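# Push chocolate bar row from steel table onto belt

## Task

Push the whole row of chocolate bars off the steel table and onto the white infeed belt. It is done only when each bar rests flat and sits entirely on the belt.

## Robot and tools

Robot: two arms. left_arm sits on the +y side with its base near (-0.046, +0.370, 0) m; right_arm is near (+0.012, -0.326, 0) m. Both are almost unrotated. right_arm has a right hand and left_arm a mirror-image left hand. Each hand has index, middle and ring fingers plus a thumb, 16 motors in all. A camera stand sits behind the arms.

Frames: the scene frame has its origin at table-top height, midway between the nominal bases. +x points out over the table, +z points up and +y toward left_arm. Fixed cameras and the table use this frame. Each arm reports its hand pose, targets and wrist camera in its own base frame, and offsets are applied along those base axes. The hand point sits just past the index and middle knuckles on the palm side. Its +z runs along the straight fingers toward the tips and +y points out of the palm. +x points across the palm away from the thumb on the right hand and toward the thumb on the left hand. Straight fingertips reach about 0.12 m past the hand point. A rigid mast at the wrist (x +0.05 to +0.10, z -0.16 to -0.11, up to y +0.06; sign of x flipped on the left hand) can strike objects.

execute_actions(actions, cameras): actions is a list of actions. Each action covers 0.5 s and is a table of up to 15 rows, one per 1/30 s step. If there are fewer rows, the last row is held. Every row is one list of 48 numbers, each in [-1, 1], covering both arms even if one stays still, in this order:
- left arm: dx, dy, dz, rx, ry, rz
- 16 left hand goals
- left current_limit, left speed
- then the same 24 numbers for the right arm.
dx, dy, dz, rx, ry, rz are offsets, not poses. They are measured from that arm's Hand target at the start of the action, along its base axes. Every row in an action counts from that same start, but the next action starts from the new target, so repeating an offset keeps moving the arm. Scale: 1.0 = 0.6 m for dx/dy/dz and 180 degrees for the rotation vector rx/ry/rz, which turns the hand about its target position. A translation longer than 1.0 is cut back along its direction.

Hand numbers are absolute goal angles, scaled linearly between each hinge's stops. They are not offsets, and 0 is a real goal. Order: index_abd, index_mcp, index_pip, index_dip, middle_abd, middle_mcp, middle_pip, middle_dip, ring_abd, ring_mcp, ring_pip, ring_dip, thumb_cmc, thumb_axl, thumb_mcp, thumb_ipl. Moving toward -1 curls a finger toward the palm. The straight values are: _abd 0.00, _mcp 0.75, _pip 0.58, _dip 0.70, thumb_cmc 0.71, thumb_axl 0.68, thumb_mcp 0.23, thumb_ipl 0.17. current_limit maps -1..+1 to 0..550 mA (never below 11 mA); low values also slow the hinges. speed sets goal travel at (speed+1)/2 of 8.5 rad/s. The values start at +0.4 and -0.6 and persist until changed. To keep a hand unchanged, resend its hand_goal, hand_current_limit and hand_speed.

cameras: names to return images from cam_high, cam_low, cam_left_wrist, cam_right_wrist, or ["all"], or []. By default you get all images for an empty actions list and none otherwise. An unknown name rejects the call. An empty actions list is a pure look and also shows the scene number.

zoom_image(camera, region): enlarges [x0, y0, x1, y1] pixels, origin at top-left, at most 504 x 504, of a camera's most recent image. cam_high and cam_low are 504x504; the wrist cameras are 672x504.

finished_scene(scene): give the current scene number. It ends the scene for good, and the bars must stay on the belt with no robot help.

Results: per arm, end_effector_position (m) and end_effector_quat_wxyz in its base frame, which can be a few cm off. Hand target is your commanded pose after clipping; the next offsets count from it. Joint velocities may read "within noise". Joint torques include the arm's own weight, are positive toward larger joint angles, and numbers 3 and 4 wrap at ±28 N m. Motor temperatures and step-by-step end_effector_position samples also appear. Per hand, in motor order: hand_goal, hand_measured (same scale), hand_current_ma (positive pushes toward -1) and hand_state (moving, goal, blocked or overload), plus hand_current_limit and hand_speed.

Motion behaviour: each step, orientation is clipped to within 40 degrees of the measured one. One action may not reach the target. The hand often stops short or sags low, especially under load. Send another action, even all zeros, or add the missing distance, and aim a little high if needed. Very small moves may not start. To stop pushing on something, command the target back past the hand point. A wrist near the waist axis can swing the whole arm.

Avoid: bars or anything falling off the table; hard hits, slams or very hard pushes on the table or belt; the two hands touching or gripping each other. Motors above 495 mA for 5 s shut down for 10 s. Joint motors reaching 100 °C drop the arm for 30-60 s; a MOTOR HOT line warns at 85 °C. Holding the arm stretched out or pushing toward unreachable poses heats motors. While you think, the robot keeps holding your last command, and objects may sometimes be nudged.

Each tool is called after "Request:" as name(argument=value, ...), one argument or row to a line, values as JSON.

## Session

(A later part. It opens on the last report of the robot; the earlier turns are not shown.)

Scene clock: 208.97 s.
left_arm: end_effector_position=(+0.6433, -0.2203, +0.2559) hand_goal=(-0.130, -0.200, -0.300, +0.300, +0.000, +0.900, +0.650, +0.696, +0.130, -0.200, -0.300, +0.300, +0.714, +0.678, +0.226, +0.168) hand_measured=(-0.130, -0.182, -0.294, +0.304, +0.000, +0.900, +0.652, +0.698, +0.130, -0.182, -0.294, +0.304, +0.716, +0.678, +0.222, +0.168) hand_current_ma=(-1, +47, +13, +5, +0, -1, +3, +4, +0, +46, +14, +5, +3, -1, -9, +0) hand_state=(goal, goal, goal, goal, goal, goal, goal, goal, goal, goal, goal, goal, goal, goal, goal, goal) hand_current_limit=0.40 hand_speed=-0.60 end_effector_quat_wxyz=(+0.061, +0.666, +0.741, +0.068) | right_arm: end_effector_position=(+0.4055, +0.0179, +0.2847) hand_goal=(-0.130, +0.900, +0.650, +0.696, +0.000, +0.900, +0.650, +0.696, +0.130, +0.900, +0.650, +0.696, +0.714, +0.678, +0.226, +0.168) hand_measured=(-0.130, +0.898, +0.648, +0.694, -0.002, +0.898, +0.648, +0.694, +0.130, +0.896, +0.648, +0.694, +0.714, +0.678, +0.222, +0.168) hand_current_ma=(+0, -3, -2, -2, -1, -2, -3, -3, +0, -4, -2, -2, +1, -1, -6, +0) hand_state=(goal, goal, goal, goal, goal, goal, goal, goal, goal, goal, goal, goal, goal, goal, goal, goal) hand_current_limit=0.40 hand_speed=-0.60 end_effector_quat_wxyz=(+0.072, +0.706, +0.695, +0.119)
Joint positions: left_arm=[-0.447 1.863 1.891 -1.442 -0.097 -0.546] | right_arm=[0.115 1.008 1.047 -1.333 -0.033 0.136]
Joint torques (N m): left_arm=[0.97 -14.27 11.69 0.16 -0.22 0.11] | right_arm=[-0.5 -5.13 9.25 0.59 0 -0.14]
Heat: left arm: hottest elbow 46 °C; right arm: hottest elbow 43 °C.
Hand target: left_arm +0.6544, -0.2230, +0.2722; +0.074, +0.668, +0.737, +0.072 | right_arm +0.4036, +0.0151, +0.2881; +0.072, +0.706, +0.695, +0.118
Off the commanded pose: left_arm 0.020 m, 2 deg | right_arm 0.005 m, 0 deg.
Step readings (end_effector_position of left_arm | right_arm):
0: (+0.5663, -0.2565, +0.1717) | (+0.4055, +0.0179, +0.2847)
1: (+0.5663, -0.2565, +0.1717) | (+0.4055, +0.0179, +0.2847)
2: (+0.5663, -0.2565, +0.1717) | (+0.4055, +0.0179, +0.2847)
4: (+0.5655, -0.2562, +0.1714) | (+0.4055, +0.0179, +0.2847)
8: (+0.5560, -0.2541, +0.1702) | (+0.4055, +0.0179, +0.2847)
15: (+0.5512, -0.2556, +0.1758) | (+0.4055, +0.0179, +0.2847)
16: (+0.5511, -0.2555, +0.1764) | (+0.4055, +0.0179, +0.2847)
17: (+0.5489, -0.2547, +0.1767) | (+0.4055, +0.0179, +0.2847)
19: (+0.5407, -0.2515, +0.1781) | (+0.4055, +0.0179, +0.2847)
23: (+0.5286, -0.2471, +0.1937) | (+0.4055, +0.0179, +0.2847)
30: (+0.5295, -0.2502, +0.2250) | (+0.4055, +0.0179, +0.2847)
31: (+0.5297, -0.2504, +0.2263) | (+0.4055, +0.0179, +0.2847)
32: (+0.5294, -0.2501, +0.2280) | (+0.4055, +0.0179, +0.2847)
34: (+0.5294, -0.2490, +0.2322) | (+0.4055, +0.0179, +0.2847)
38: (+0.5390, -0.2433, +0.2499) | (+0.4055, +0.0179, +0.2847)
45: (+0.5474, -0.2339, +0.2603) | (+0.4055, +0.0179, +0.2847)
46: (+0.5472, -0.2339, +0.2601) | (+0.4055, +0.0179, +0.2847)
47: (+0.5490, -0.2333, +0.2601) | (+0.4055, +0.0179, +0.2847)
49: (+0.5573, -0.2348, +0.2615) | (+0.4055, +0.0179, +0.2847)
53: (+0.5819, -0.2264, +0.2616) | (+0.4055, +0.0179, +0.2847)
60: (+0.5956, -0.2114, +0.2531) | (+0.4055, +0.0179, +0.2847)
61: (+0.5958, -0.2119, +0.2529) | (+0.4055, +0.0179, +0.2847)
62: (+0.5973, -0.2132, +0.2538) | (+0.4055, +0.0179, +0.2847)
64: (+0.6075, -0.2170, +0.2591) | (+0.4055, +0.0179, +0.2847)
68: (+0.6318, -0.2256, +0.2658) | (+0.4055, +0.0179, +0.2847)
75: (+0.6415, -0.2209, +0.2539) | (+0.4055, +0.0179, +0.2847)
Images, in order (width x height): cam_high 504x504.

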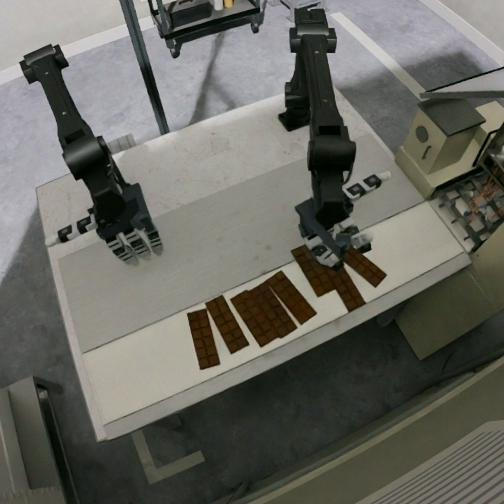

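Request:
execute_actions(
  actions=[
    [[0.05,0.026,0,0,0,0,-0.13,-0.2,-0.3,0.3,0,0.90,0.65,0.696,0.13,-0.2,-0.3,0.3,0.714,0.678,0.226,0.168,0.4,-0.6,0,0,0,0,0,0,-0.13,0.90,0.65,0.696,0,0.90,0.65,0.696,0.13,0.90,0.65,0.696,0.714,0.678,0.226,0.168,0.4,-0.6]],
    [[0,0,-0.04,0,0,0,-0.13,-0.2,-0.3,0.3,0,0.90,0.65,0.696,0.13,-0.2,-0.3,0.3,0.714,0.678,0.226,0.168,0.4,-0.6,0,0,0,0,0,0,-0.13,0.90,0.65,0.696,0,0.90,0.65,0.696,0.13,0.90,0.65,0.696,0.714,0.678,0.226,0.168,0.4,-0.6]],
  ],
  cameras=["all"],
)

Request:
zoom_image(
  camera="cam_high",
  region=[270, 210, 390, 330],
)

Scene clock: 210.83 s.
left_arm: end_effector_position=(+0.6791, -0.2034, +0.2556) hand_goal=(-0.130, -0.200, -0.300, +0.300, +0.000, +0.900, +0.650, +0.696, +0.130, -0.200, -0.300, +0.300, +0.714, +0.678, +0.226, +0.168) hand_measured=(-0.130, -0.182, -0.294, +0.304, +0.000, +0.900, +0.652, +0.698, +0.130, -0.182, -0.294, +0.304, +0.716, +0.678, +0.222, +0.168) hand_current_ma=(-1, +47, +13, +5, +0, -1, +3, +4, +0, +46, +14, +5, +3, -1, -9, +0) hand_state=(goal, goal, goal, goal, goal, goal, goal, goal, goal, goal, goal, goal, goal, goal, goal, goal) hand_current_limit=0.40 hand_speed=-0.60 end_effector_quat_wxyz=(+0.073, +0.662, +0.742, +0.072) | right_arm: end_effector_position=(+0.4055, +0.0179, +0.2847) hand_goal=(-0.130, +0.900, +0.650, +0.696, +0.000, +0.900, +0.650, +0.696, +0.130, +0.900, +0.650, +0.696, +0.714, +0.678, +0.226, +0.168) hand_measured=(-0.130, +0.898, +0.648, +0.694, -0.002, +0.898, +0.648, +0.694, +0.130, +0.896, +0.648, +0.694, +0.714, +0.678, +0.222, +0.168) hand_current_ma=(+0, -3, -2, -2, -1, -2, -3, -3, +0, -4, -2, -2, +1, -1, -6, +0) hand_state=(goal, goal, goal, goal, goal, goal, goal, goal, goal, goal, goal, goal, goal, goal, goal, goal) hand_current_limit=0.40 hand_speed=-0.60 end_effector_quat_wxyz=(+0.072, +0.706, +0.695, +0.119)
Joint positions: left_arm=[-0.398 1.924 1.973 -1.434 -0.088 -0.503] | right_arm=[0.115 1.008 1.047 -1.333 -0.033 0.136]
Joint torques (N m): left_arm=[0.38 -14.86 8.14 1.26 -0.23 0.12] | right_arm=[-0.26 -5.25 9.28 0.62 0.01 -0.14]
Heat: left arm: hottest elbow 46 °C; right arm: hottest elbow 43 °C.
Hand target: left_arm +0.6844, -0.2074, +0.2481; +0.074, +0.668, +0.737, +0.072 | right_arm +0.4036, +0.0151, +0.2881; +0.072, +0.706, +0.695, +0.118
Off the commanded pose: left_arm 0.010 m, 1 deg | right_arm 0.005 m, 0 deg.
Step readings (end_effector_position of left_arm | right_arm):
0: (+0.6433, -0.2203, +0.2559) | (+0.4055, +0.0179, +0.2847)
1: (+0.6434, -0.2204, +0.2563) | (+0.4055, +0.0179, +0.2847)
2: (+0.6444, -0.2198, +0.2565) | (+0.4055, +0.0179, +0.2847)
4: (+0.6498, -0.2205, +0.2592) | (+0.4055, +0.0179, +0.2847)
8: (+0.6648, -0.2146, +0.2636) | (+0.4055, +0.0179, +0.2847)
15: (+0.6735, -0.2008, +0.2582) | (+0.4055, +0.0179, +0.2847)
16: (+0.6737, -0.2006, +0.2575) | (+0.4055, +0.0179, +0.2847)
17: (+0.6739, -0.2008, +0.2570) | (+0.4055, +0.0179, +0.2847)
19: (+0.6751, -0.2015, +0.2572) | (+0.4055, +0.0179, +0.2847)
23: (+0.6791, -0.2032, +0.2589) | (+0.4055, +0.0179, +0.2847)
30: (+0.6790, -0.2034, +0.2555) | (+0.4055, +0.0179, +0.2847)

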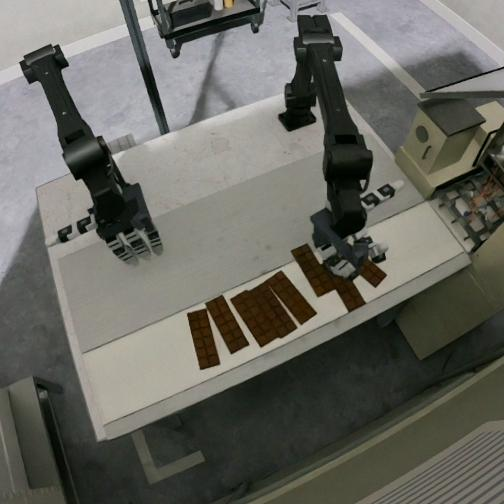

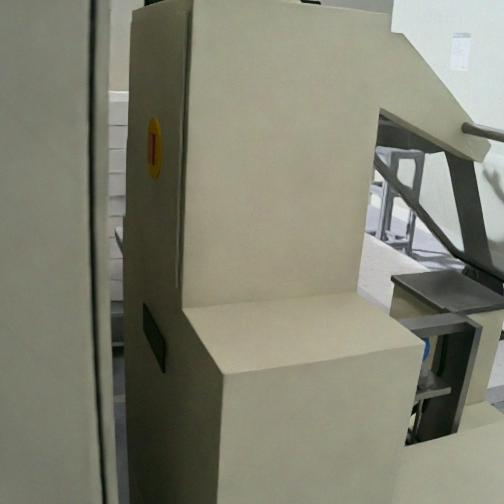

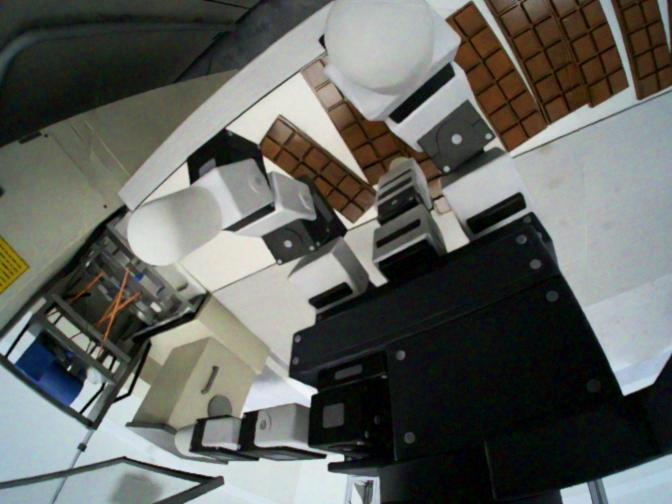

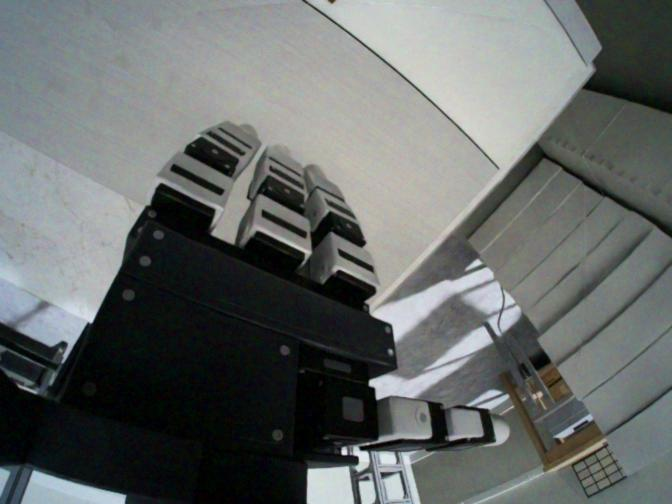

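Scaled by 4.200 from the camera's 504x504 image, which has a finer 720x720 frame.

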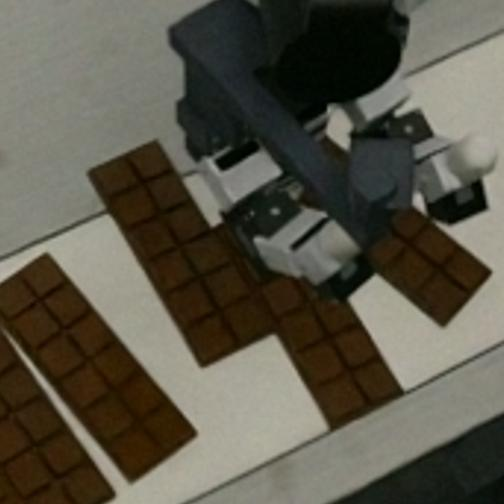

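Request:
zoom_image(
  camera="cam_left_wrist",
  region=[240, 40, 560, 280],
)

Scaled by 1.575 from the camera's 672x504 image, which has a finer 960x720 frame.

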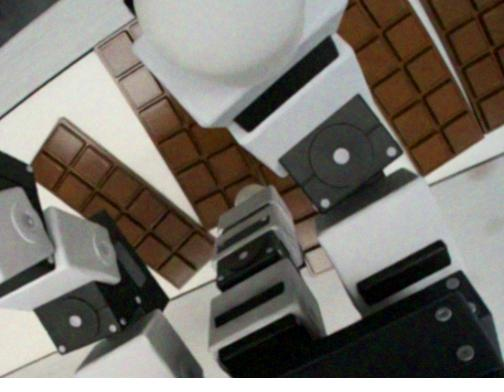

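Request:
execute_actions(
  actions=[
    [[0.006,0.004,-0.04,0,0,0,-0.13,-0.2,-0.3,0.3,0,0.90,0.65,0.696,0.13,-0.2,-0.3,0.3,0.714,0.678,0.226,0.168,0.4,-0.6,0,0,0,0,0,0,-0.13,0.90,0.65,0.696,0,0.90,0.65,0.696,0.13,0.90,0.65,0.696,0.714,0.678,0.226,0.168,0.4,-0.6]],
  ],
  cameras=["cam_high","cam_left_wrist"],
)

Request:
zoom_image(
  camera="cam_high",
  region=[270, 210, 390, 330],
)

Request:
zoom_image(
  camera="cam_left_wrist",
  region=[240, 40, 560, 280],
)

Scene clock: 212.73 s.
left_arm: end_effector_position=(+0.6817, -0.2050, +0.2274) hand_goal=(-0.130, -0.200, -0.300, +0.300, +0.000, +0.900, +0.650, +0.696, +0.130, -0.200, -0.300, +0.300, +0.714, +0.678, +0.226, +0.168) hand_measured=(-0.130, -0.182, -0.294, +0.304, +0.000, +0.900, +0.652, +0.698, +0.130, -0.184, -0.294, +0.304, +0.716, +0.678, +0.222, +0.168) hand_current_ma=(-1, +46, +12, +5, +0, -1, +3, +4, +0, +44, +13, +5, +3, -1, -9, +0) hand_state=(goal, goal, goal, goal, goal, goal, goal, goal, goal, goal, goal, goal, goal, goal, goal, goal) hand_current_limit=0.40 hand_speed=-0.60 end_effector_quat_wxyz=(+0.070, +0.665, +0.741, +0.071) | right_arm: end_effector_position=(+0.4055, +0.0179, +0.2847) hand_goal=(-0.130, +0.900, +0.650, +0.696, +0.000, +0.900, +0.650, +0.696, +0.130, +0.900, +0.650, +0.696, +0.714, +0.678, +0.226, +0.168) hand_measured=(-0.130, +0.898, +0.648, +0.694, -0.002, +0.898, +0.648, +0.694, +0.130, +0.896, +0.648, +0.694, +0.714, +0.678, +0.222, +0.168) hand_current_ma=(+0, -3, -2, -2, -1, -2, -3, -3, +0, -4, -2, -2, +1, -1, -6, +0) hand_state=(goal, goal, goal, goal, goal, goal, goal, goal, goal, goal, goal, goal, goal, goal, goal, goal) hand_current_limit=0.40 hand_speed=-0.60 end_effector_quat_wxyz=(+0.072, +0.706, +0.695, +0.119)
Joint positions: left_arm=[-0.398 1.935 1.918 -1.374 -0.087 -0.498] | right_arm=[0.115 1.008 1.047 -1.333 -0.033 0.136]
Joint torques (N m): left_arm=[1.14 -15.5 8.35 1.22 -0.22 0.11] | right_arm=[-0.56 -5.19 9.26 0.61 0.02 -0.14]
Heat: left arm: hottest elbow 45 °C; right arm: hottest elbow 43 °C.
Hand target: left_arm +0.6880, -0.2050, +0.2240; +0.074, +0.668, +0.737, +0.072 | right_arm +0.4036, +0.0151, +0.2881; +0.072, +0.706, +0.695, +0.118
Off the commanded pose: left_arm 0.007 m, 1 deg | right_arm 0.005 m, 0 deg.
Step readings (end_effector_position of left_arm | right_arm):
0: (+0.6791, -0.2034, +0.2556) | (+0.4055, +0.0179, +0.2847)
1: (+0.6792, -0.2035, +0.2553) | (+0.4055, +0.0179, +0.2847)
2: (+0.6797, -0.2037, +0.2540) | (+0.4055, +0.0179, +0.2847)
4: (+0.6813, -0.2044, +0.2493) | (+0.4055, +0.0179, +0.2847)
8: (+0.6799, -0.2042, +0.2343) | (+0.4055, +0.0179, +0.2847)
15: (+0.6814, -0.2049, +0.2272) | (+0.4055, +0.0179, +0.2847)
Images, in order (width x height): cam_high 504x504, cam_left_wrist 672x504.

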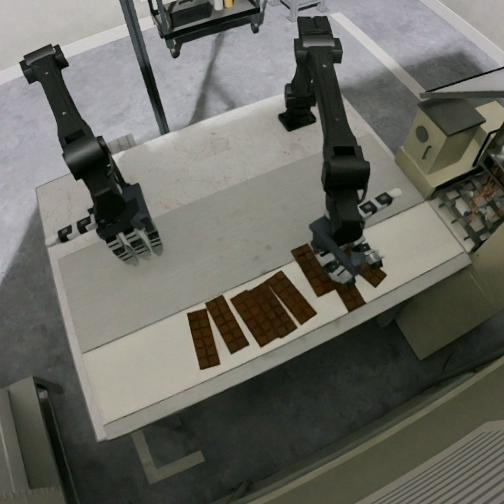

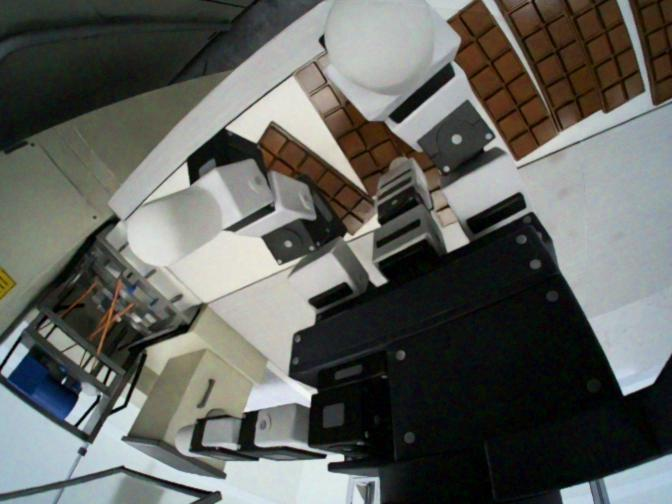

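Scaled by 4.200 from the camera's 504x504 image, which has a finer 720x720 frame.

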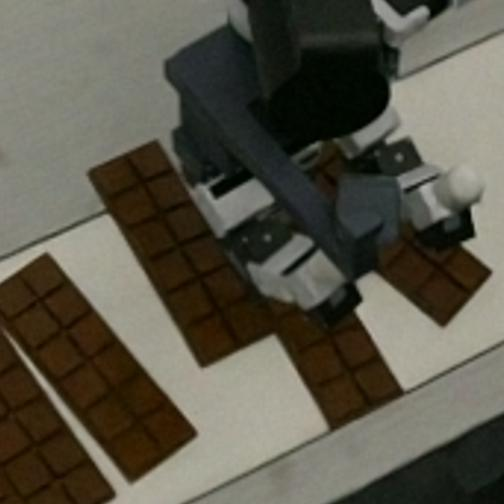

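Scaled by 1.575 from the camera's 672x504 image, which has a finer 960x720 frame.

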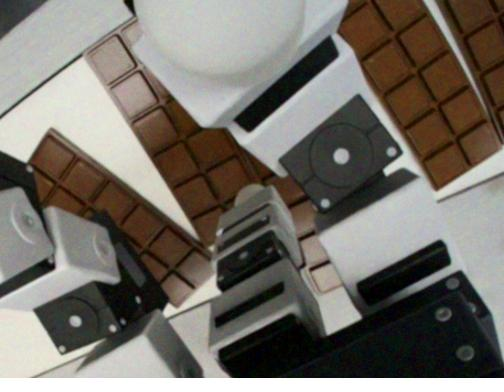

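Request:
execute_actions(
  actions=[
    [[0.006,0.011,-0.02,0,0,0,-0.13,-0.2,-0.3,0.3,0,0.90,0.65,0.696,0.13,-0.2,-0.3,0.3,0.714,0.678,0.226,0.168,0.4,-0.6,0,0,0,0,0,0,-0.13,0.90,0.65,0.696,0,0.90,0.65,0.696,0.13,0.90,0.65,0.696,0.714,0.678,0.226,0.168,0.4,-0.6]],
  ],
  cameras=["cam_high","cam_left_wrist"],
)

Request:
zoom_image(
  camera="cam_left_wrist",
  region=[240, 40, 560, 280],
)

Scene clock: 214.60 s.
left_arm: end_effector_position=(+0.6844, -0.2021, +0.2188) hand_goal=(-0.130, -0.200, -0.300, +0.300, +0.000, +0.900, +0.650, +0.696, +0.130, -0.200, -0.300, +0.300, +0.714, +0.678, +0.226, +0.168) hand_measured=(-0.130, -0.182, -0.294, +0.304, +0.000, +0.900, +0.652, +0.698, +0.130, -0.184, -0.294, +0.304, +0.716, +0.678, +0.222, +0.168) hand_current_ma=(-1, +46, +12, +5, +0, -1, +3, +4, +0, +44, +13, +5, +3, -1, -9, +0) hand_state=(goal, goal, goal, goal, goal, goal, goal, goal, goal, goal, goal, goal, goal, goal, goal, goal) hand_current_limit=0.40 hand_speed=-0.60 end_effector_quat_wxyz=(+0.073, +0.666, +0.739, +0.071) | right_arm: end_effector_position=(+0.4055, +0.0179, +0.2847) hand_goal=(-0.130, +0.900, +0.650, +0.696, +0.000, +0.900, +0.650, +0.696, +0.130, +0.900, +0.650, +0.696, +0.714, +0.678, +0.226, +0.168) hand_measured=(-0.130, +0.898, +0.648, +0.694, -0.002, +0.898, +0.648, +0.694, +0.130, +0.896, +0.648, +0.694, +0.714, +0.678, +0.222, +0.168) hand_current_ma=(+0, -3, -2, -2, -1, -2, -3, -3, +0, -4, -2, -2, +1, -1, -6, +0) hand_state=(goal, goal, goal, goal, goal, goal, goal, goal, goal, goal, goal, goal, goal, goal, goal, goal) hand_current_limit=0.40 hand_speed=-0.60 end_effector_quat_wxyz=(+0.072, +0.706, +0.695, +0.119)
Joint positions: left_arm=[-0.391 1.935 1.894 -1.344 -0.085 -0.486] | right_arm=[0.115 1.008 1.047 -1.333 -0.033 0.136]
Joint torques (N m): left_arm=[2.14 -15.38 8.2 1.22 -0.2 0.14] | right_arm=[-0.5 -5.3 9.26 0.65 -0.01 -0.14]
Heat: left arm: hottest elbow 45 °C; right arm: hottest elbow 43 °C.
Hand target: left_arm +0.6916, -0.1983, +0.2121; +0.074, +0.667, +0.737, +0.072 | right_arm +0.4036, +0.0151, +0.2881; +0.072, +0.706, +0.695, +0.118
Off the commanded pose: left_arm 0.010 m, 0 deg | right_arm 0.005 m, 0 deg.
Step readings (end_effector_position of left_arm | right_arm):
0: (+0.6817, -0.2050, +0.2274) | (+0.4055, +0.0179, +0.2847)
1: (+0.6818, -0.2051, +0.2274) | (+0.4055, +0.0179, +0.2847)
2: (+0.6821, -0.2053, +0.2270) | (+0.4055, +0.0179, +0.2847)
4: (+0.6834, -0.2053, +0.2256) | (+0.4055, +0.0179, +0.2847)
8: (+0.6832, -0.2039, +0.2197) | (+0.4055, +0.0179, +0.2847)
15: (+0.6843, -0.2020, +0.2188) | (+0.4055, +0.0179, +0.2847)
Images, in order (width x height): cam_high 504x504, cam_left_wrist 672x504.

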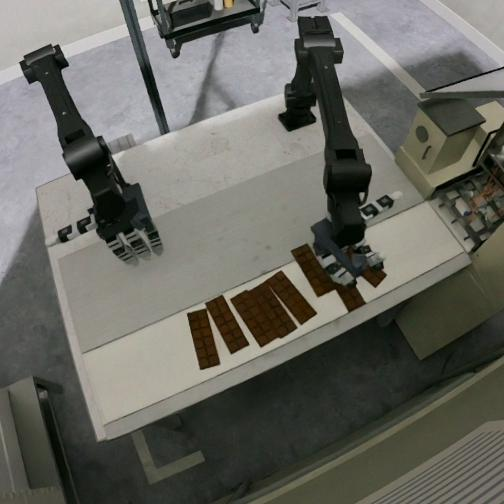

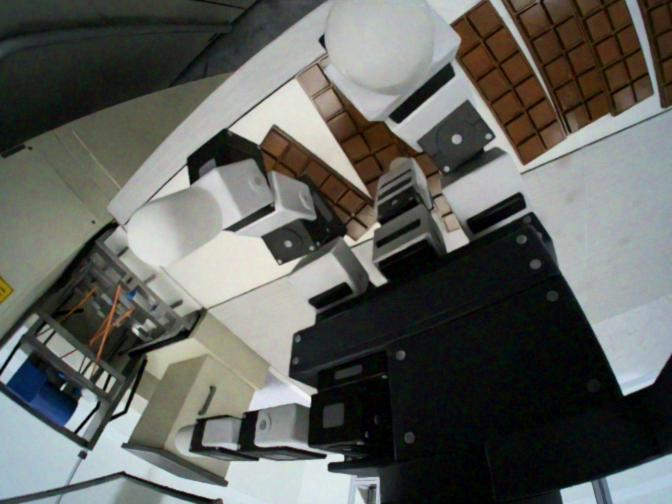

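Scaled by 1.575 from the camera's 672x504 image, which has a finer 960x720 frame.

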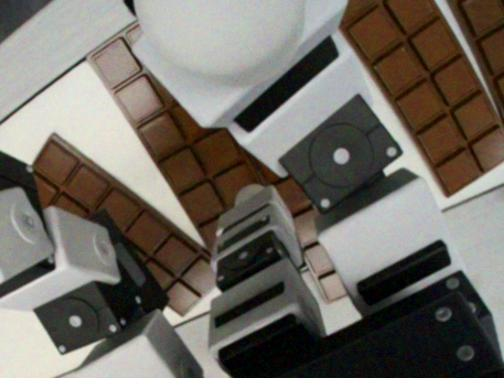

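Request:
execute_actions(
  actions=[
    [[0.0,0.006,-0.022,0,0,0,-0.13,-0.2,-0.3,0.3,0,0.90,0.65,0.696,0.13,-0.2,-0.3,0.3,0.714,0.678,0.226,0.168,0.4,-0.6,0,0,0,0,0,0,-0.13,0.90,0.65,0.696,0,0.90,0.65,0.696,0.13,0.90,0.65,0.696,0.714,0.678,0.226,0.168,0.4,-0.6]],
  ],
  cameras=["cam_left_wrist"],
)

Request:
zoom_image(
  camera="cam_left_wrist",
  region=[240, 40, 560, 280],
)

Scene clock: 215.77 s.
left_arm: end_effector_position=(+0.6844, -0.1989, +0.2038) hand_goal=(-0.130, -0.200, -0.300, +0.300, +0.000, +0.900, +0.650, +0.696, +0.130, -0.200, -0.300, +0.300, +0.714, +0.678, +0.226, +0.168) hand_measured=(-0.130, -0.182, -0.294, +0.304, +0.000, +0.900, +0.652, +0.698, +0.130, -0.184, -0.294, +0.304, +0.716, +0.678, +0.222, +0.168) hand_current_ma=(-1, +46, +12, +5, +0, -1, +3, +4, +0, +44, +13, +5, +3, -1, -9, +0) hand_state=(goal, goal, goal, goal, goal, goal, goal, goal, goal, goal, goal, goal, goal, goal, goal, goal) hand_current_limit=0.40 hand_speed=-0.60 end_effector_quat_wxyz=(+0.071, +0.667, +0.739, +0.071) | right_arm: end_effector_position=(+0.4055, +0.0179, +0.2847) hand_goal=(-0.130, +0.900, +0.650, +0.696, +0.000, +0.900, +0.650, +0.696, +0.130, +0.900, +0.650, +0.696, +0.714, +0.678, +0.226, +0.168) hand_measured=(-0.130, +0.898, +0.648, +0.694, -0.002, +0.898, +0.648, +0.694, +0.130, +0.896, +0.648, +0.694, +0.714, +0.678, +0.222, +0.168) hand_current_ma=(+0, -3, -2, -2, -1, -2, -3, -3, +0, -4, -2, -2, +1, -1, -6, +0) hand_state=(goal, goal, goal, goal, goal, goal, goal, goal, goal, goal, goal, goal, goal, goal, goal, goal) hand_current_limit=0.40 hand_speed=-0.60 end_effector_quat_wxyz=(+0.072, +0.706, +0.695, +0.119)
Joint positions: left_arm=[-0.386 1.935 1.856 -1.308 -0.084 -0.481] | right_arm=[0.115 1.008 1.047 -1.333 -0.033 0.136]
Joint torques (N m): left_arm=[1.55 -15.27 8.24 1.24 -0.21 0.13] | right_arm=[-0.56 -5.36 9.25 0.62 0.01 -0.12]
Heat: left arm: hottest elbow 45 °C; right arm: hottest elbow 43 °C.
Hand target: left_arm +0.6916, -0.1948, +0.1987; +0.074, +0.668, +0.737, +0.072 | right_arm +0.4036, +0.0151, +0.2881; +0.072, +0.706, +0.695, +0.118
Off the commanded pose: left_arm 0.010 m, 0 deg | right_arm 0.005 m, 0 deg.
Step readings (end_effector_position of left_arm | right_arm):
0: (+0.6845, -0.2018, +0.2188) | (+0.4055, +0.0179, +0.2847)
1: (+0.6845, -0.2018, +0.2187) | (+0.4055, +0.0179, +0.2847)
2: (+0.6849, -0.2017, +0.2180) | (+0.4055, +0.0179, +0.2847)
4: (+0.6859, -0.2011, +0.2150) | (+0.4055, +0.0179, +0.2847)
8: (+0.6840, -0.1988, +0.2056) | (+0.4055, +0.0179, +0.2847)
15: (+0.6844, -0.1988, +0.2038) | (+0.4055, +0.0179, +0.2847)
Images, in order (width x height): cam_left_wrist 672x504.

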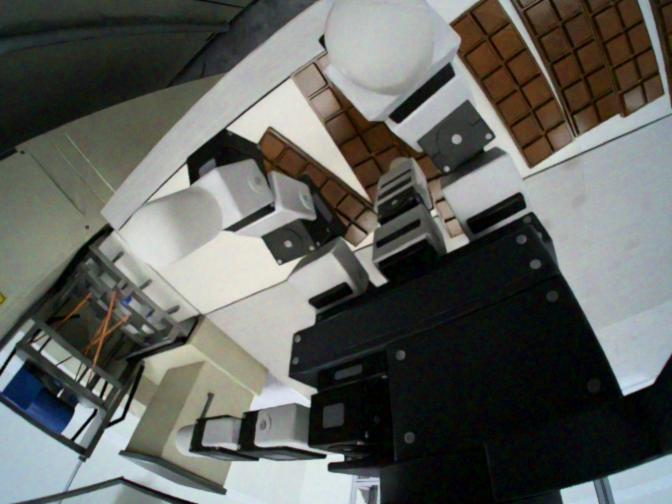

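Scaled by 1.575 from the camera's 672x504 image, which has a finer 960x720 frame.

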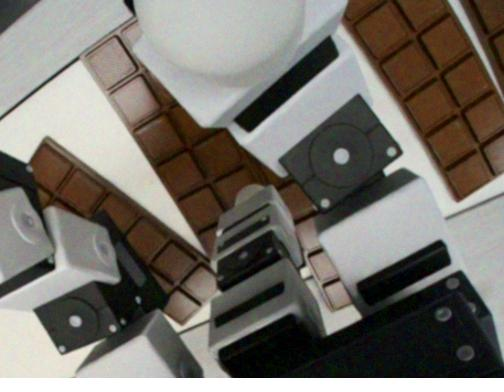

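Request:
execute_actions(
  actions=[
    [[0.0,0.004,-0.015,0,0,0,-0.13,-0.2,-0.3,0.3,0,0.90,0.65,0.696,0.13,-0.2,-0.3,0.3,0.714,0.678,0.226,0.168,0.4,-0.6,0,0,0,0,0,0,-0.13,0.90,0.65,0.696,0,0.90,0.65,0.696,0.13,0.90,0.65,0.696,0.714,0.678,0.226,0.168,0.4,-0.6]],
    [[0.0,0.0,-0.006,0,0,0,-0.13,-0.2,-0.3,0.3,0,0.90,0.65,0.696,0.13,-0.2,-0.3,0.3,0.714,0.678,0.226,0.168,0.4,-0.6,0,0,0,0,0,0,-0.13,0.90,0.65,0.696,0,0.90,0.65,0.696,0.13,0.90,0.65,0.696,0.714,0.678,0.226,0.168,0.4,-0.6]],
  ],
  cameras=["cam_left_wrist"],
)

Request:
zoom_image(
  camera="cam_left_wrist",
  region=[240, 40, 560, 280],
)

Scene clock: 217.80 s.
left_arm: end_effector_position=(+0.6851, -0.1966, +0.1930) hand_goal=(-0.130, -0.200, -0.300, +0.300, +0.000, +0.900, +0.650, +0.696, +0.130, -0.200, -0.300, +0.300, +0.714, +0.678, +0.226, +0.168) hand_measured=(-0.130, -0.182, -0.294, +0.304, +0.000, +0.900, +0.652, +0.698, +0.130, -0.184, -0.294, +0.304, +0.716, +0.678, +0.222, +0.168) hand_current_ma=(-1, +46, +12, +5, +0, -1, +3, +4, +0, +44, +13, +5, +3, -1, -9, +0) hand_state=(goal, goal, goal, goal, goal, goal, goal, goal, goal, goal, goal, goal, goal, goal, goal, goal) hand_current_limit=0.40 hand_speed=-0.60 end_effector_quat_wxyz=(+0.073, +0.666, +0.739, +0.071) | right_arm: end_effector_position=(+0.4055, +0.0179, +0.2847) hand_goal=(-0.130, +0.900, +0.650, +0.696, +0.000, +0.900, +0.650, +0.696, +0.130, +0.900, +0.650, +0.696, +0.714, +0.678, +0.226, +0.168) hand_measured=(-0.130, +0.898, +0.648, +0.694, -0.002, +0.898, +0.648, +0.694, +0.130, +0.896, +0.648, +0.694, +0.714, +0.678, +0.222, +0.168) hand_current_ma=(+0, -3, -2, -2, -1, -2, -3, -3, +0, -4, -2, -2, +1, -1, -6, +0) hand_state=(goal, goal, goal, goal, goal, goal, goal, goal, goal, goal, goal, goal, goal, goal, goal, goal) hand_current_limit=0.40 hand_speed=-0.60 end_effector_quat_wxyz=(+0.072, +0.706, +0.695, +0.119)
Joint positions: left_arm=[-0.382 1.935 1.827 -1.275 -0.083 -0.477] | right_arm=[0.115 1.008 1.047 -1.333 -0.033 0.136]
Joint torques (N m): left_arm=[1.55 -15.33 8.08 1.24 -0.2 0.12] | right_arm=[-0.5 -5.36 9.28 0.66 -0.01 -0.14]
Heat: left arm: hottest elbow 45 °C; right arm: hottest elbow 43 °C.
Hand target: left_arm +0.6916, -0.1925, +0.1863; +0.074, +0.668, +0.737, +0.072 | right_arm +0.4036, +0.0151, +0.2881; +0.072, +0.706, +0.695, +0.118
Off the commanded pose: left_arm 0.010 m, 0 deg | right_arm 0.005 m, 0 deg.
Step readings (end_effector_position of left_arm | right_arm):
0: (+0.6844, -0.1989, +0.2038) | (+0.4055, +0.0179, +0.2847)
1: (+0.6845, -0.1989, +0.2038) | (+0.4055, +0.0179, +0.2847)
2: (+0.6847, -0.1990, +0.2034) | (+0.4055, +0.0179, +0.2847)
4: (+0.6855, -0.1991, +0.2020) | (+0.4055, +0.0179, +0.2847)
8: (+0.6844, -0.1974, +0.1962) | (+0.4055, +0.0179, +0.2847)
15: (+0.6848, -0.1965, +0.1953) | (+0.4055, +0.0179, +0.2847)
16: (+0.6848, -0.1965, +0.1953) | (+0.4055, +0.0179, +0.2847)
17: (+0.6851, -0.1966, +0.1955) | (+0.4055, +0.0179, +0.2847)
19: (+0.6853, -0.1967, +0.1950) | (+0.4055, +0.0179, +0.2847)
23: (+0.6850, -0.1966, +0.1934) | (+0.4055, +0.0179, +0.2847)
30: (+0.6851, -0.1966, +0.1930) | (+0.4055, +0.0179, +0.2847)
Images, in order (width x height): cam_left_wrist 672x504.

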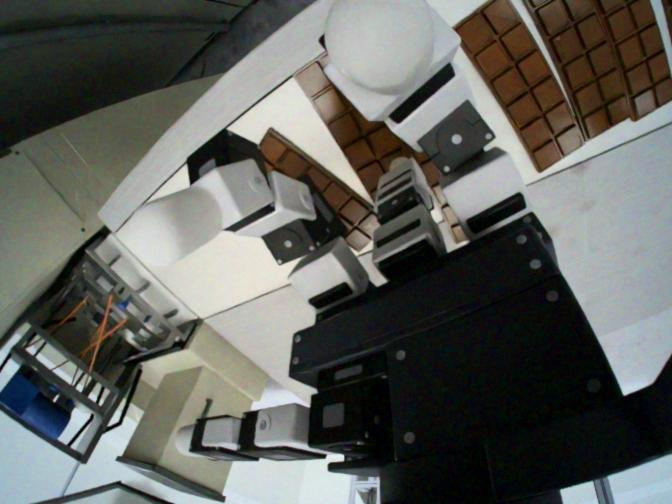

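Scaled by 1.575 from the camera's 672x504 image, which has a finer 960x720 frame.

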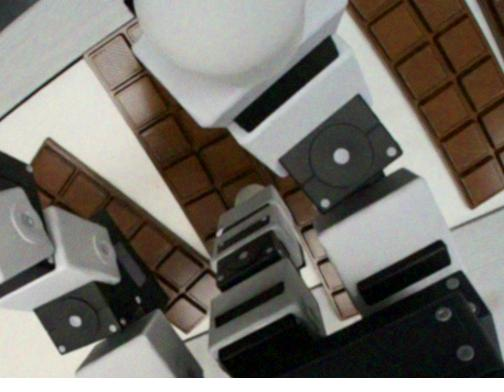

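Request:
execute_actions(
  actions=[
    [[0.0,0.0,-0.012,0,0,0,-0.13,-0.2,-0.3,0.3,0,0.90,0.65,0.696,0.13,-0.2,-0.3,0.3,0.714,0.678,0.226,0.168,0.4,-0.6,0,0,0,0,0,0,-0.13,0.90,0.65,0.696,0,0.90,0.65,0.696,0.13,0.90,0.65,0.696,0.714,0.678,0.226,0.168,0.4,-0.6]],
  ],
  cameras=["cam_left_wrist"],
)

Request:
zoom_image(
  camera="cam_left_wrist",
  region=[240, 40, 560, 280],
)

Scene clock: 218.93 s.
left_arm: end_effector_position=(+0.6848, -0.1965, +0.1873) hand_goal=(-0.130, -0.200, -0.300, +0.300, +0.000, +0.900, +0.650, +0.696, +0.130, -0.200, -0.300, +0.300, +0.714, +0.678, +0.226, +0.168) hand_measured=(-0.130, -0.182, -0.294, +0.304, +0.000, +0.900, +0.652, +0.698, +0.130, -0.184, -0.294, +0.304, +0.716, +0.678, +0.222, +0.168) hand_current_ma=(-1, +46, +12, +5, +0, -1, +3, +4, +0, +44, +13, +5, +3, -1, -9, +0) hand_state=(goal, goal, goal, goal, goal, goal, goal, goal, goal, goal, goal, goal, goal, goal, goal, goal) hand_current_limit=0.40 hand_speed=-0.60 end_effector_quat_wxyz=(+0.074, +0.666, +0.739, +0.072) | right_arm: end_effector_position=(+0.4055, +0.0179, +0.2847) hand_goal=(-0.130, +0.900, +0.650, +0.696, +0.000, +0.900, +0.650, +0.696, +0.130, +0.900, +0.650, +0.696, +0.714, +0.678, +0.226, +0.168) hand_measured=(-0.130, +0.898, +0.648, +0.694, -0.002, +0.898, +0.648, +0.694, +0.130, +0.896, +0.648, +0.694, +0.714, +0.678, +0.222, +0.168) hand_current_ma=(+0, -3, -2, -2, -1, -2, -3, -3, +0, -4, -2, -2, +1, -1, -6, +0) hand_state=(goal, goal, goal, goal, goal, goal, goal, goal, goal, goal, goal, goal, goal, goal, goal, goal) hand_current_limit=0.40 hand_speed=-0.60 end_effector_quat_wxyz=(+0.072, +0.706, +0.695, +0.119)
Joint positions: left_arm=[-0.382 1.935 1.811 -1.258 -0.083 -0.477] | right_arm=[0.115 1.008 1.047 -1.333 -0.033 0.136]
Joint torques (N m): left_arm=[1.55 -15.09 8.1 1.25 -0.2 0.12] | right_arm=[-0.26 -5.42 9.28 0.61 0 -0.13]
Heat: left arm: hottest elbow 45 °C; right arm: hottest elbow 43 °C.
Hand target: left_arm +0.6916, -0.1925, +0.1791; +0.074, +0.668, +0.737, +0.072 | right_arm +0.4036, +0.0151, +0.2881; +0.072, +0.706, +0.695, +0.118
Off the commanded pose: left_arm 0.011 m, 0 deg | right_arm 0.005 m, 0 deg.
Step readings (end_effector_position of left_arm | right_arm):
0: (+0.6851, -0.1966, +0.1930) | (+0.4055, +0.0179, +0.2847)
1: (+0.6851, -0.1966, +0.1930) | (+0.4055, +0.0179, +0.2847)
2: (+0.6852, -0.1967, +0.1926) | (+0.4055, +0.0179, +0.2847)
4: (+0.6856, -0.1968, +0.1915) | (+0.4055, +0.0179, +0.2847)
8: (+0.6847, -0.1965, +0.1878) | (+0.4055, +0.0179, +0.2847)
15: (+0.6848, -0.1965, +0.1873) | (+0.4055, +0.0179, +0.2847)
Images, in order (width x height): cam_left_wrist 672x504.

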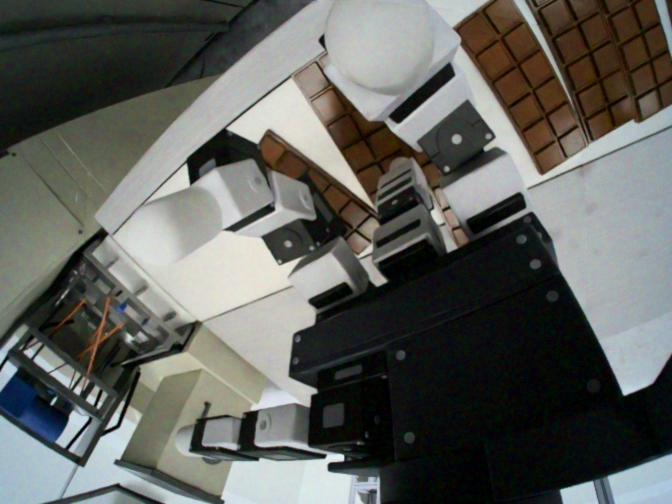

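Scaled by 1.575 from the camera's 672x504 image, which has a finer 960x720 frame.

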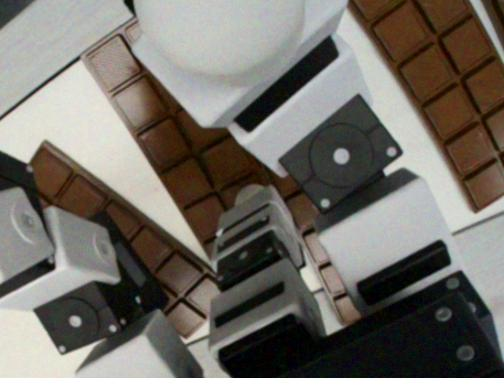

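Request:
execute_actions(
  actions=[
    [[0.0,0.0,-0.010,0,0,0,-0.13,-0.2,-0.3,0.3,0,0.90,0.65,0.696,0.13,-0.2,-0.3,0.3,0.714,0.678,0.226,0.168,0.4,-0.6,0,0,0,0,0,0,-0.13,0.90,0.65,0.696,0,0.90,0.65,0.696,0.13,0.90,0.65,0.696,0.714,0.678,0.226,0.168,0.4,-0.6]],
  ],
  cameras=["cam_left_wrist"],
)

Request:
zoom_image(
  camera="cam_left_wrist",
  region=[340, 80, 500, 240],
)

Scene clock: 220.23 s.
left_arm: end_effector_position=(+0.6849, -0.1965, +0.1825) hand_goal=(-0.130, -0.200, -0.300, +0.300, +0.000, +0.900, +0.650, +0.696, +0.130, -0.200, -0.300, +0.300, +0.714, +0.678, +0.226, +0.168) hand_measured=(-0.130, -0.182, -0.294, +0.304, +0.000, +0.900, +0.652, +0.698, +0.130, -0.184, -0.294, +0.304, +0.716, +0.678, +0.222, +0.168) hand_current_ma=(-1, +46, +12, +5, +0, -1, +3, +4, +0, +44, +13, +5, +3, -1, -9, +0) hand_state=(goal, goal, goal, goal, goal, goal, goal, goal, goal, goal, goal, goal, goal, goal, goal, goal) hand_current_limit=0.40 hand_speed=-0.60 end_effector_quat_wxyz=(+0.075, +0.666, +0.738, +0.072) | right_arm: end_effector_position=(+0.4055, +0.0179, +0.2847) hand_goal=(-0.130, +0.900, +0.650, +0.696, +0.000, +0.900, +0.650, +0.696, +0.130, +0.900, +0.650, +0.696, +0.714, +0.678, +0.226, +0.168) hand_measured=(-0.130, +0.898, +0.648, +0.694, -0.002, +0.898, +0.648, +0.694, +0.130, +0.896, +0.648, +0.694, +0.714, +0.678, +0.222, +0.168) hand_current_ma=(+0, -3, -2, -2, -1, -2, -3, -3, +0, -4, -2, -2, +1, -1, -6, +0) hand_state=(goal, goal, goal, goal, goal, goal, goal, goal, goal, goal, goal, goal, goal, goal, goal, goal) hand_current_limit=0.40 hand_speed=-0.60 end_effector_quat_wxyz=(+0.072, +0.706, +0.695, +0.119)
Joint positions: left_arm=[-0.382 1.936 1.799 -1.243 -0.083 -0.477] | right_arm=[0.115 1.008 1.047 -1.333 -0.033 0.136]
Joint torques (N m): left_arm=[1.55 -15.03 8.08 1.25 -0.2 0.12] | right_arm=[-0.5 -5.19 9.28 0.65 0.01 -0.13]
Heat: left arm: hottest elbow 45 °C; right arm: hottest elbow 43 °C.
Hand target: left_arm +0.6916, -0.1925, +0.1732; +0.074, +0.668, +0.737, +0.072 | right_arm +0.4036, +0.0151, +0.2881; +0.072, +0.706, +0.695, +0.118
Off the commanded pose: left_arm 0.012 m, 0 deg | right_arm 0.005 m, 0 deg.
Step readings (end_effector_position of left_arm | right_arm):
0: (+0.6848, -0.1965, +0.1873) | (+0.4055, +0.0179, +0.2847)
1: (+0.6848, -0.1965, +0.1873) | (+0.4055, +0.0179, +0.2847)
2: (+0.6850, -0.1966, +0.1870) | (+0.4055, +0.0179, +0.2847)
4: (+0.6853, -0.1967, +0.1861) | (+0.4055, +0.0179, +0.2847)
8: (+0.6847, -0.1964, +0.1834) | (+0.4055, +0.0179, +0.2847)
15: (+0.6849, -0.1965, +0.1825) | (+0.4055, +0.0179, +0.2847)
Images, in order (width x height): cam_left_wrist 672x504.

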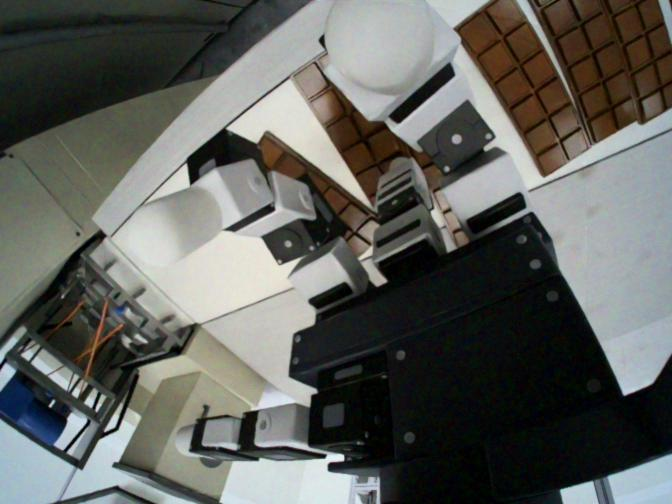

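Scaled by 3.150 from the camera's 672x504 image, which has a finer 960x720 frame.

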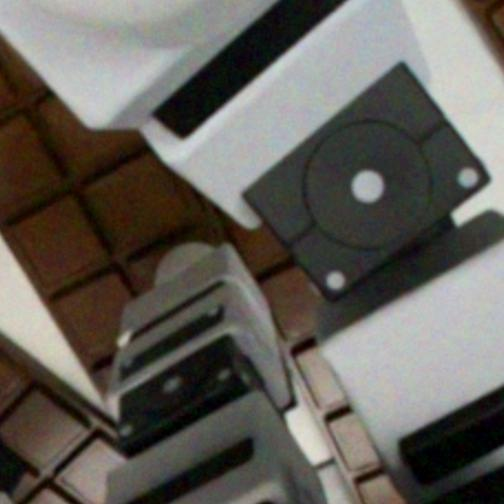

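Request:
execute_actions(
  actions=[
    [[0.0,0.004,-0.010,0,0,0,-0.13,-0.2,-0.3,0.3,0,0.90,0.65,0.696,0.13,-0.2,-0.3,0.3,0.714,0.678,0.226,0.168,0.4,-0.6,0,0,0,0,0,0,-0.13,0.90,0.65,0.696,0,0.90,0.65,0.696,0.13,0.90,0.65,0.696,0.714,0.678,0.226,0.168,0.4,-0.6]],
  ],
)

Scene clock: 221.87 s.
left_arm: end_effector_position=(+0.6862, -0.1944, +0.1786) hand_goal=(-0.130, -0.200, -0.300, +0.300, +0.000, +0.900, +0.650, +0.696, +0.130, -0.200, -0.300, +0.300, +0.714, +0.678, +0.226, +0.168) hand_measured=(-0.130, -0.182, -0.294, +0.304, +0.000, +0.900, +0.652, +0.698, +0.130, -0.184, -0.294, +0.304, +0.716, +0.678, +0.222, +0.168) hand_current_ma=(-1, +46, +12, +5, +0, +0, +2, +4, +0, +44, +13, +5, +3, -1, -9, +0) hand_state=(goal, goal, goal, goal, goal, goal, goal, goal, goal, goal, goal, goal, goal, goal, goal, goal) hand_current_limit=0.40 hand_speed=-0.60 end_effector_quat_wxyz=(+0.077, +0.666, +0.738, +0.073) | right_arm: end_effector_position=(+0.4055, +0.0179, +0.2847) hand_goal=(-0.130, +0.900, +0.650, +0.696, +0.000, +0.900, +0.650, +0.696, +0.130, +0.900, +0.650, +0.696, +0.714, +0.678, +0.226, +0.168) hand_measured=(-0.130, +0.898, +0.648, +0.694, -0.002, +0.898, +0.648, +0.694, +0.130, +0.896, +0.648, +0.694, +0.714, +0.678, +0.222, +0.168) hand_current_ma=(+0, -3, -2, -2, -1, -2, -3, -3, +0, -4, -2, -2, +1, -1, -6, +0) hand_state=(goal, goal, goal, goal, goal, goal, goal, goal, goal, goal, goal, goal, goal, goal, goal, goal) hand_current_limit=0.40 hand_speed=-0.60 end_effector_quat_wxyz=(+0.072, +0.706, +0.695, +0.119)
Joint positions: left_arm=[-0.378 1.936 1.788 -1.226 -0.083 -0.473] | right_arm=[0.115 1.008 1.047 -1.333 -0.033 0.136]
Joint torques (N m): left_arm=[1.55 -15.21 7.77 1.24 -0.19 0.12] | right_arm=[-0.38 -5.3 9.2 0.62 0 -0.13]
Heat: left arm: hottest elbow 45 °C; right arm: hottest elbow 43 °C.
Hand target: left_arm +0.6916, -0.1899, +0.1671; +0.074, +0.668, +0.737, +0.072 | right_arm +0.4036, +0.0151, +0.2881; +0.072, +0.706, +0.695, +0.118
Off the commanded pose: left_arm 0.013 m, 0 deg | right_arm 0.005 m, 0 deg.
Step readings (end_effector_position of left_arm | right_arm):
0: (+0.6849, -0.1965, +0.1825) | (+0.4055, +0.0179, +0.2847)
1: (+0.6850, -0.1966, +0.1826) | (+0.4055, +0.0179, +0.2847)
2: (+0.6851, -0.1963, +0.1822) | (+0.4055, +0.0179, +0.2847)
4: (+0.6856, -0.1957, +0.1810) | (+0.4055, +0.0179, +0.2847)
8: (+0.6854, -0.1943, +0.1783) | (+0.4055, +0.0179, +0.2847)
15: (+0.6862, -0.1944, +0.1786) | (+0.4055, +0.0179, +0.2847)

Request:
execute_actions(
  actions=[
    [[0.0,0.0,-0.009,0,0,0,-0.13,-0.2,-0.3,0.3,0,0.90,0.65,0.696,0.13,-0.2,-0.3,0.3,0.714,0.678,0.226,0.168,0.4,-0.6,0,0,0,0,0,0,-0.13,0.90,0.65,0.696,0,0.90,0.65,0.696,0.13,0.90,0.65,0.696,0.714,0.678,0.226,0.168,0.4,-0.6]],
  ],
)

Scene clock: 223.10 s.
left_arm: end_effector_position=(+0.6875, -0.1950, +0.1783) hand_goal=(-0.130, -0.200, -0.300, +0.300, +0.000, +0.900, +0.650, +0.696, +0.130, -0.200, -0.300, +0.300, +0.714, +0.678, +0.226, +0.168) hand_measured=(-0.130, -0.182, -0.294, +0.304, +0.004, +0.910, +0.658, +0.698, +0.130, -0.184, -0.294, +0.304, +0.716, +0.678, +0.222, +0.168) hand_current_ma=(-1, +46, +12, +5, +4, +24, +16, +5, +0, +44, +13, +5, +3, -1, -9, +0) hand_state=(goal, goal, goal, goal, goal, goal, goal, goal, goal, goal, goal, goal, goal, goal, goal, goal) hand_current_limit=0.40 hand_speed=-0.60 end_effector_quat_wxyz=(+0.080, +0.666, +0.738, +0.074) | right_arm: end_effector_position=(+0.4055, +0.0179, +0.2847) hand_goal=(-0.130, +0.900, +0.650, +0.696, +0.000, +0.900, +0.650, +0.696, +0.130, +0.900, +0.650, +0.696, +0.714, +0.678, +0.226, +0.168) hand_measured=(-0.130, +0.898, +0.648, +0.694, -0.002, +0.898, +0.648, +0.694, +0.130, +0.896, +0.648, +0.694, +0.714, +0.678, +0.222, +0.168) hand_current_ma=(+0, -3, -2, -2, -1, -2, -3, -3, +0, -4, -2, -2, +1, -1, -6, +0) hand_state=(goal, goal, goal, goal, goal, goal, goal, goal, goal, goal, goal, goal, goal, goal, goal, goal) hand_current_limit=0.40 hand_speed=-0.60 end_effector_quat_wxyz=(+0.072, +0.706, +0.695, +0.119)
Joint positions: left_arm=[-0.378 1.936 1.785 -1.216 -0.083 -0.473] | right_arm=[0.115 1.008 1.047 -1.333 -0.033 0.136]
Joint torques (N m): left_arm=[1.55 -14.8 7.24 1.36 -0.19 0.11] | right_arm=[-0.56 -5.25 9.29 0.61 0.01 -0.14]
Heat: left arm: hottest elbow 45 °C; right arm: hottest elbow 43 °C.
Hand target: left_arm +0.6916, -0.1899, +0.1618; +0.074, +0.668, +0.737, +0.072 | right_arm +0.4036, +0.0151, +0.2881; +0.072, +0.706, +0.695, +0.118
Off the commanded pose: left_arm 0.018 m, 1 deg | right_arm 0.005 m, 0 deg.
Step readings (end_effector_position of left_arm | right_arm):
0: (+0.6862, -0.1944, +0.1786) | (+0.4055, +0.0179, +0.2847)
1: (+0.6862, -0.1944, +0.1786) | (+0.4055, +0.0179, +0.2847)
2: (+0.6863, -0.1945, +0.1784) | (+0.4055, +0.0179, +0.2847)
4: (+0.6865, -0.1946, +0.1781) | (+0.4055, +0.0179, +0.2847)
8: (+0.6873, -0.1949, +0.1783) | (+0.4055, +0.0179, +0.2847)
15: (+0.6875, -0.1950, +0.1783) | (+0.4055, +0.0179, +0.2847)

Request:
execute_actions(
  actions=[
    [[-0.02,0.003,0.0,0,0,0,-0.13,-0.2,-0.3,0.3,0,0.90,0.65,0.696,0.13,-0.2,-0.3,0.3,0.714,0.678,0.226,0.168,0.4,-0.6,0,0,0,0,0,0,-0.13,0.90,0.65,0.696,0,0.90,0.65,0.696,0.13,0.90,0.65,0.696,0.714,0.678,0.226,0.168,0.4,-0.6]],
  ],
  cameras=["cam_high","cam_left_wrist"],
)

Request:
zoom_image(
  camera="cam_high",
  region=[285, 230, 375, 320],
)

Scene clock: 224.27 s.
left_arm: end_effector_position=(+0.6817, -0.1927, +0.1785) hand_goal=(-0.130, -0.200, -0.300, +0.300, +0.000, +0.900, +0.650, +0.696, +0.130, -0.200, -0.300, +0.300, +0.714, +0.678, +0.226, +0.168) hand_measured=(-0.130, -0.182, -0.294, +0.304, -0.004, +0.894, +0.650, +0.696, +0.130, -0.184, -0.294, +0.304, +0.716, +0.678, +0.222, +0.168) hand_current_ma=(-1, +46, +12, +5, -4, -14, +0, +1, +0, +44, +13, +5, +3, -1, -9, +0) hand_state=(goal, goal, goal, goal, goal, goal, goal, goal, goal, goal, goal, goal, goal, goal, goal, goal) hand_current_limit=0.40 hand_speed=-0.60 end_effector_quat_wxyz=(+0.086, +0.665, +0.738, +0.076) | right_arm: end_effector_position=(+0.4055, +0.0179, +0.2847) hand_goal=(-0.130, +0.900, +0.650, +0.696, +0.000, +0.900, +0.650, +0.696, +0.130, +0.900, +0.650, +0.696, +0.714, +0.678, +0.226, +0.168) hand_measured=(-0.130, +0.898, +0.648, +0.694, -0.002, +0.898, +0.648, +0.694, +0.130, +0.896, +0.648, +0.694, +0.714, +0.678, +0.222, +0.168) hand_current_ma=(+0, -3, -2, -2, -1, -2, -3, -3, +0, -4, -2, -2, +1, -1, -6, +0) hand_state=(goal, goal, goal, goal, goal, goal, goal, goal, goal, goal, goal, goal, goal, goal, goal, goal) hand_current_limit=0.40 hand_speed=-0.60 end_effector_quat_wxyz=(+0.072, +0.706, +0.695, +0.119)
Joint positions: left_arm=[-0.378 1.912 1.745 -1.189 -0.083 -0.473] | right_arm=[0.115 1.008 1.047 -1.333 -0.033 0.136]
Joint torques (N m): left_arm=[1.2 -15.03 6.56 0.92 -0.21 0.08] | right_arm=[-0.32 -5.25 9.28 0.65 0 -0.14]
Heat: left arm: hottest elbow 45 °C; right arm: hottest elbow 43 °C.
Hand target: left_arm +0.6796, -0.1881, +0.1618; +0.074, +0.668, +0.737, +0.072 | right_arm +0.4036, +0.0151, +0.2881; +0.072, +0.706, +0.695, +0.118
Off the commanded pose: left_arm 0.018 m, 1 deg | right_arm 0.005 m, 0 deg.
Step readings (end_effector_position of left_arm | right_arm):
0: (+0.6875, -0.1950, +0.1783) | (+0.4055, +0.0179, +0.2847)
1: (+0.6874, -0.1950, +0.1779) | (+0.4055, +0.0179, +0.2847)
2: (+0.6873, -0.1949, +0.1772) | (+0.4055, +0.0179, +0.2847)
4: (+0.6861, -0.1945, +0.1780) | (+0.4055, +0.0179, +0.2847)
8: (+0.6826, -0.1931, +0.1785) | (+0.4055, +0.0179, +0.2847)
15: (+0.6818, -0.1927, +0.1784) | (+0.4055, +0.0179, +0.2847)
Images, in order (width x height): cam_high 504x504, cam_left_wrist 672x504.

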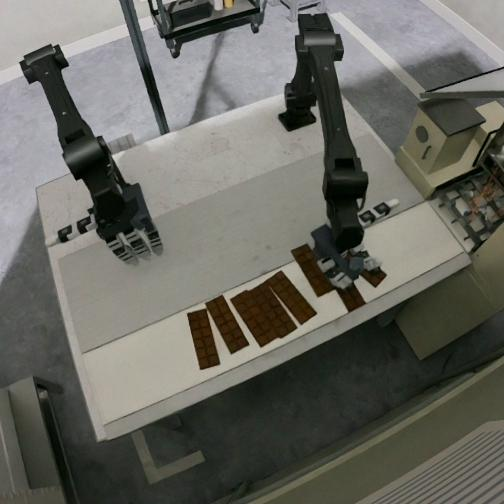

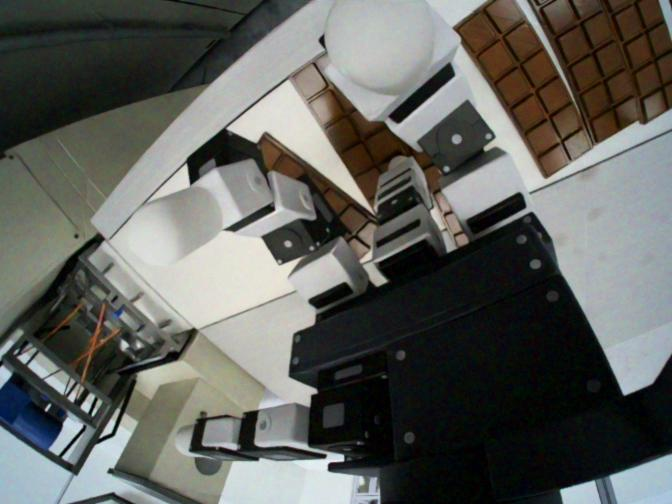

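Scaled by 5.600 from the camera's 504x504 image, which has a finer 720x720 frame.

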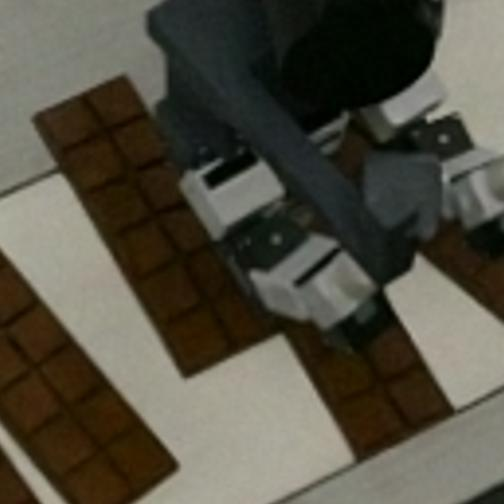

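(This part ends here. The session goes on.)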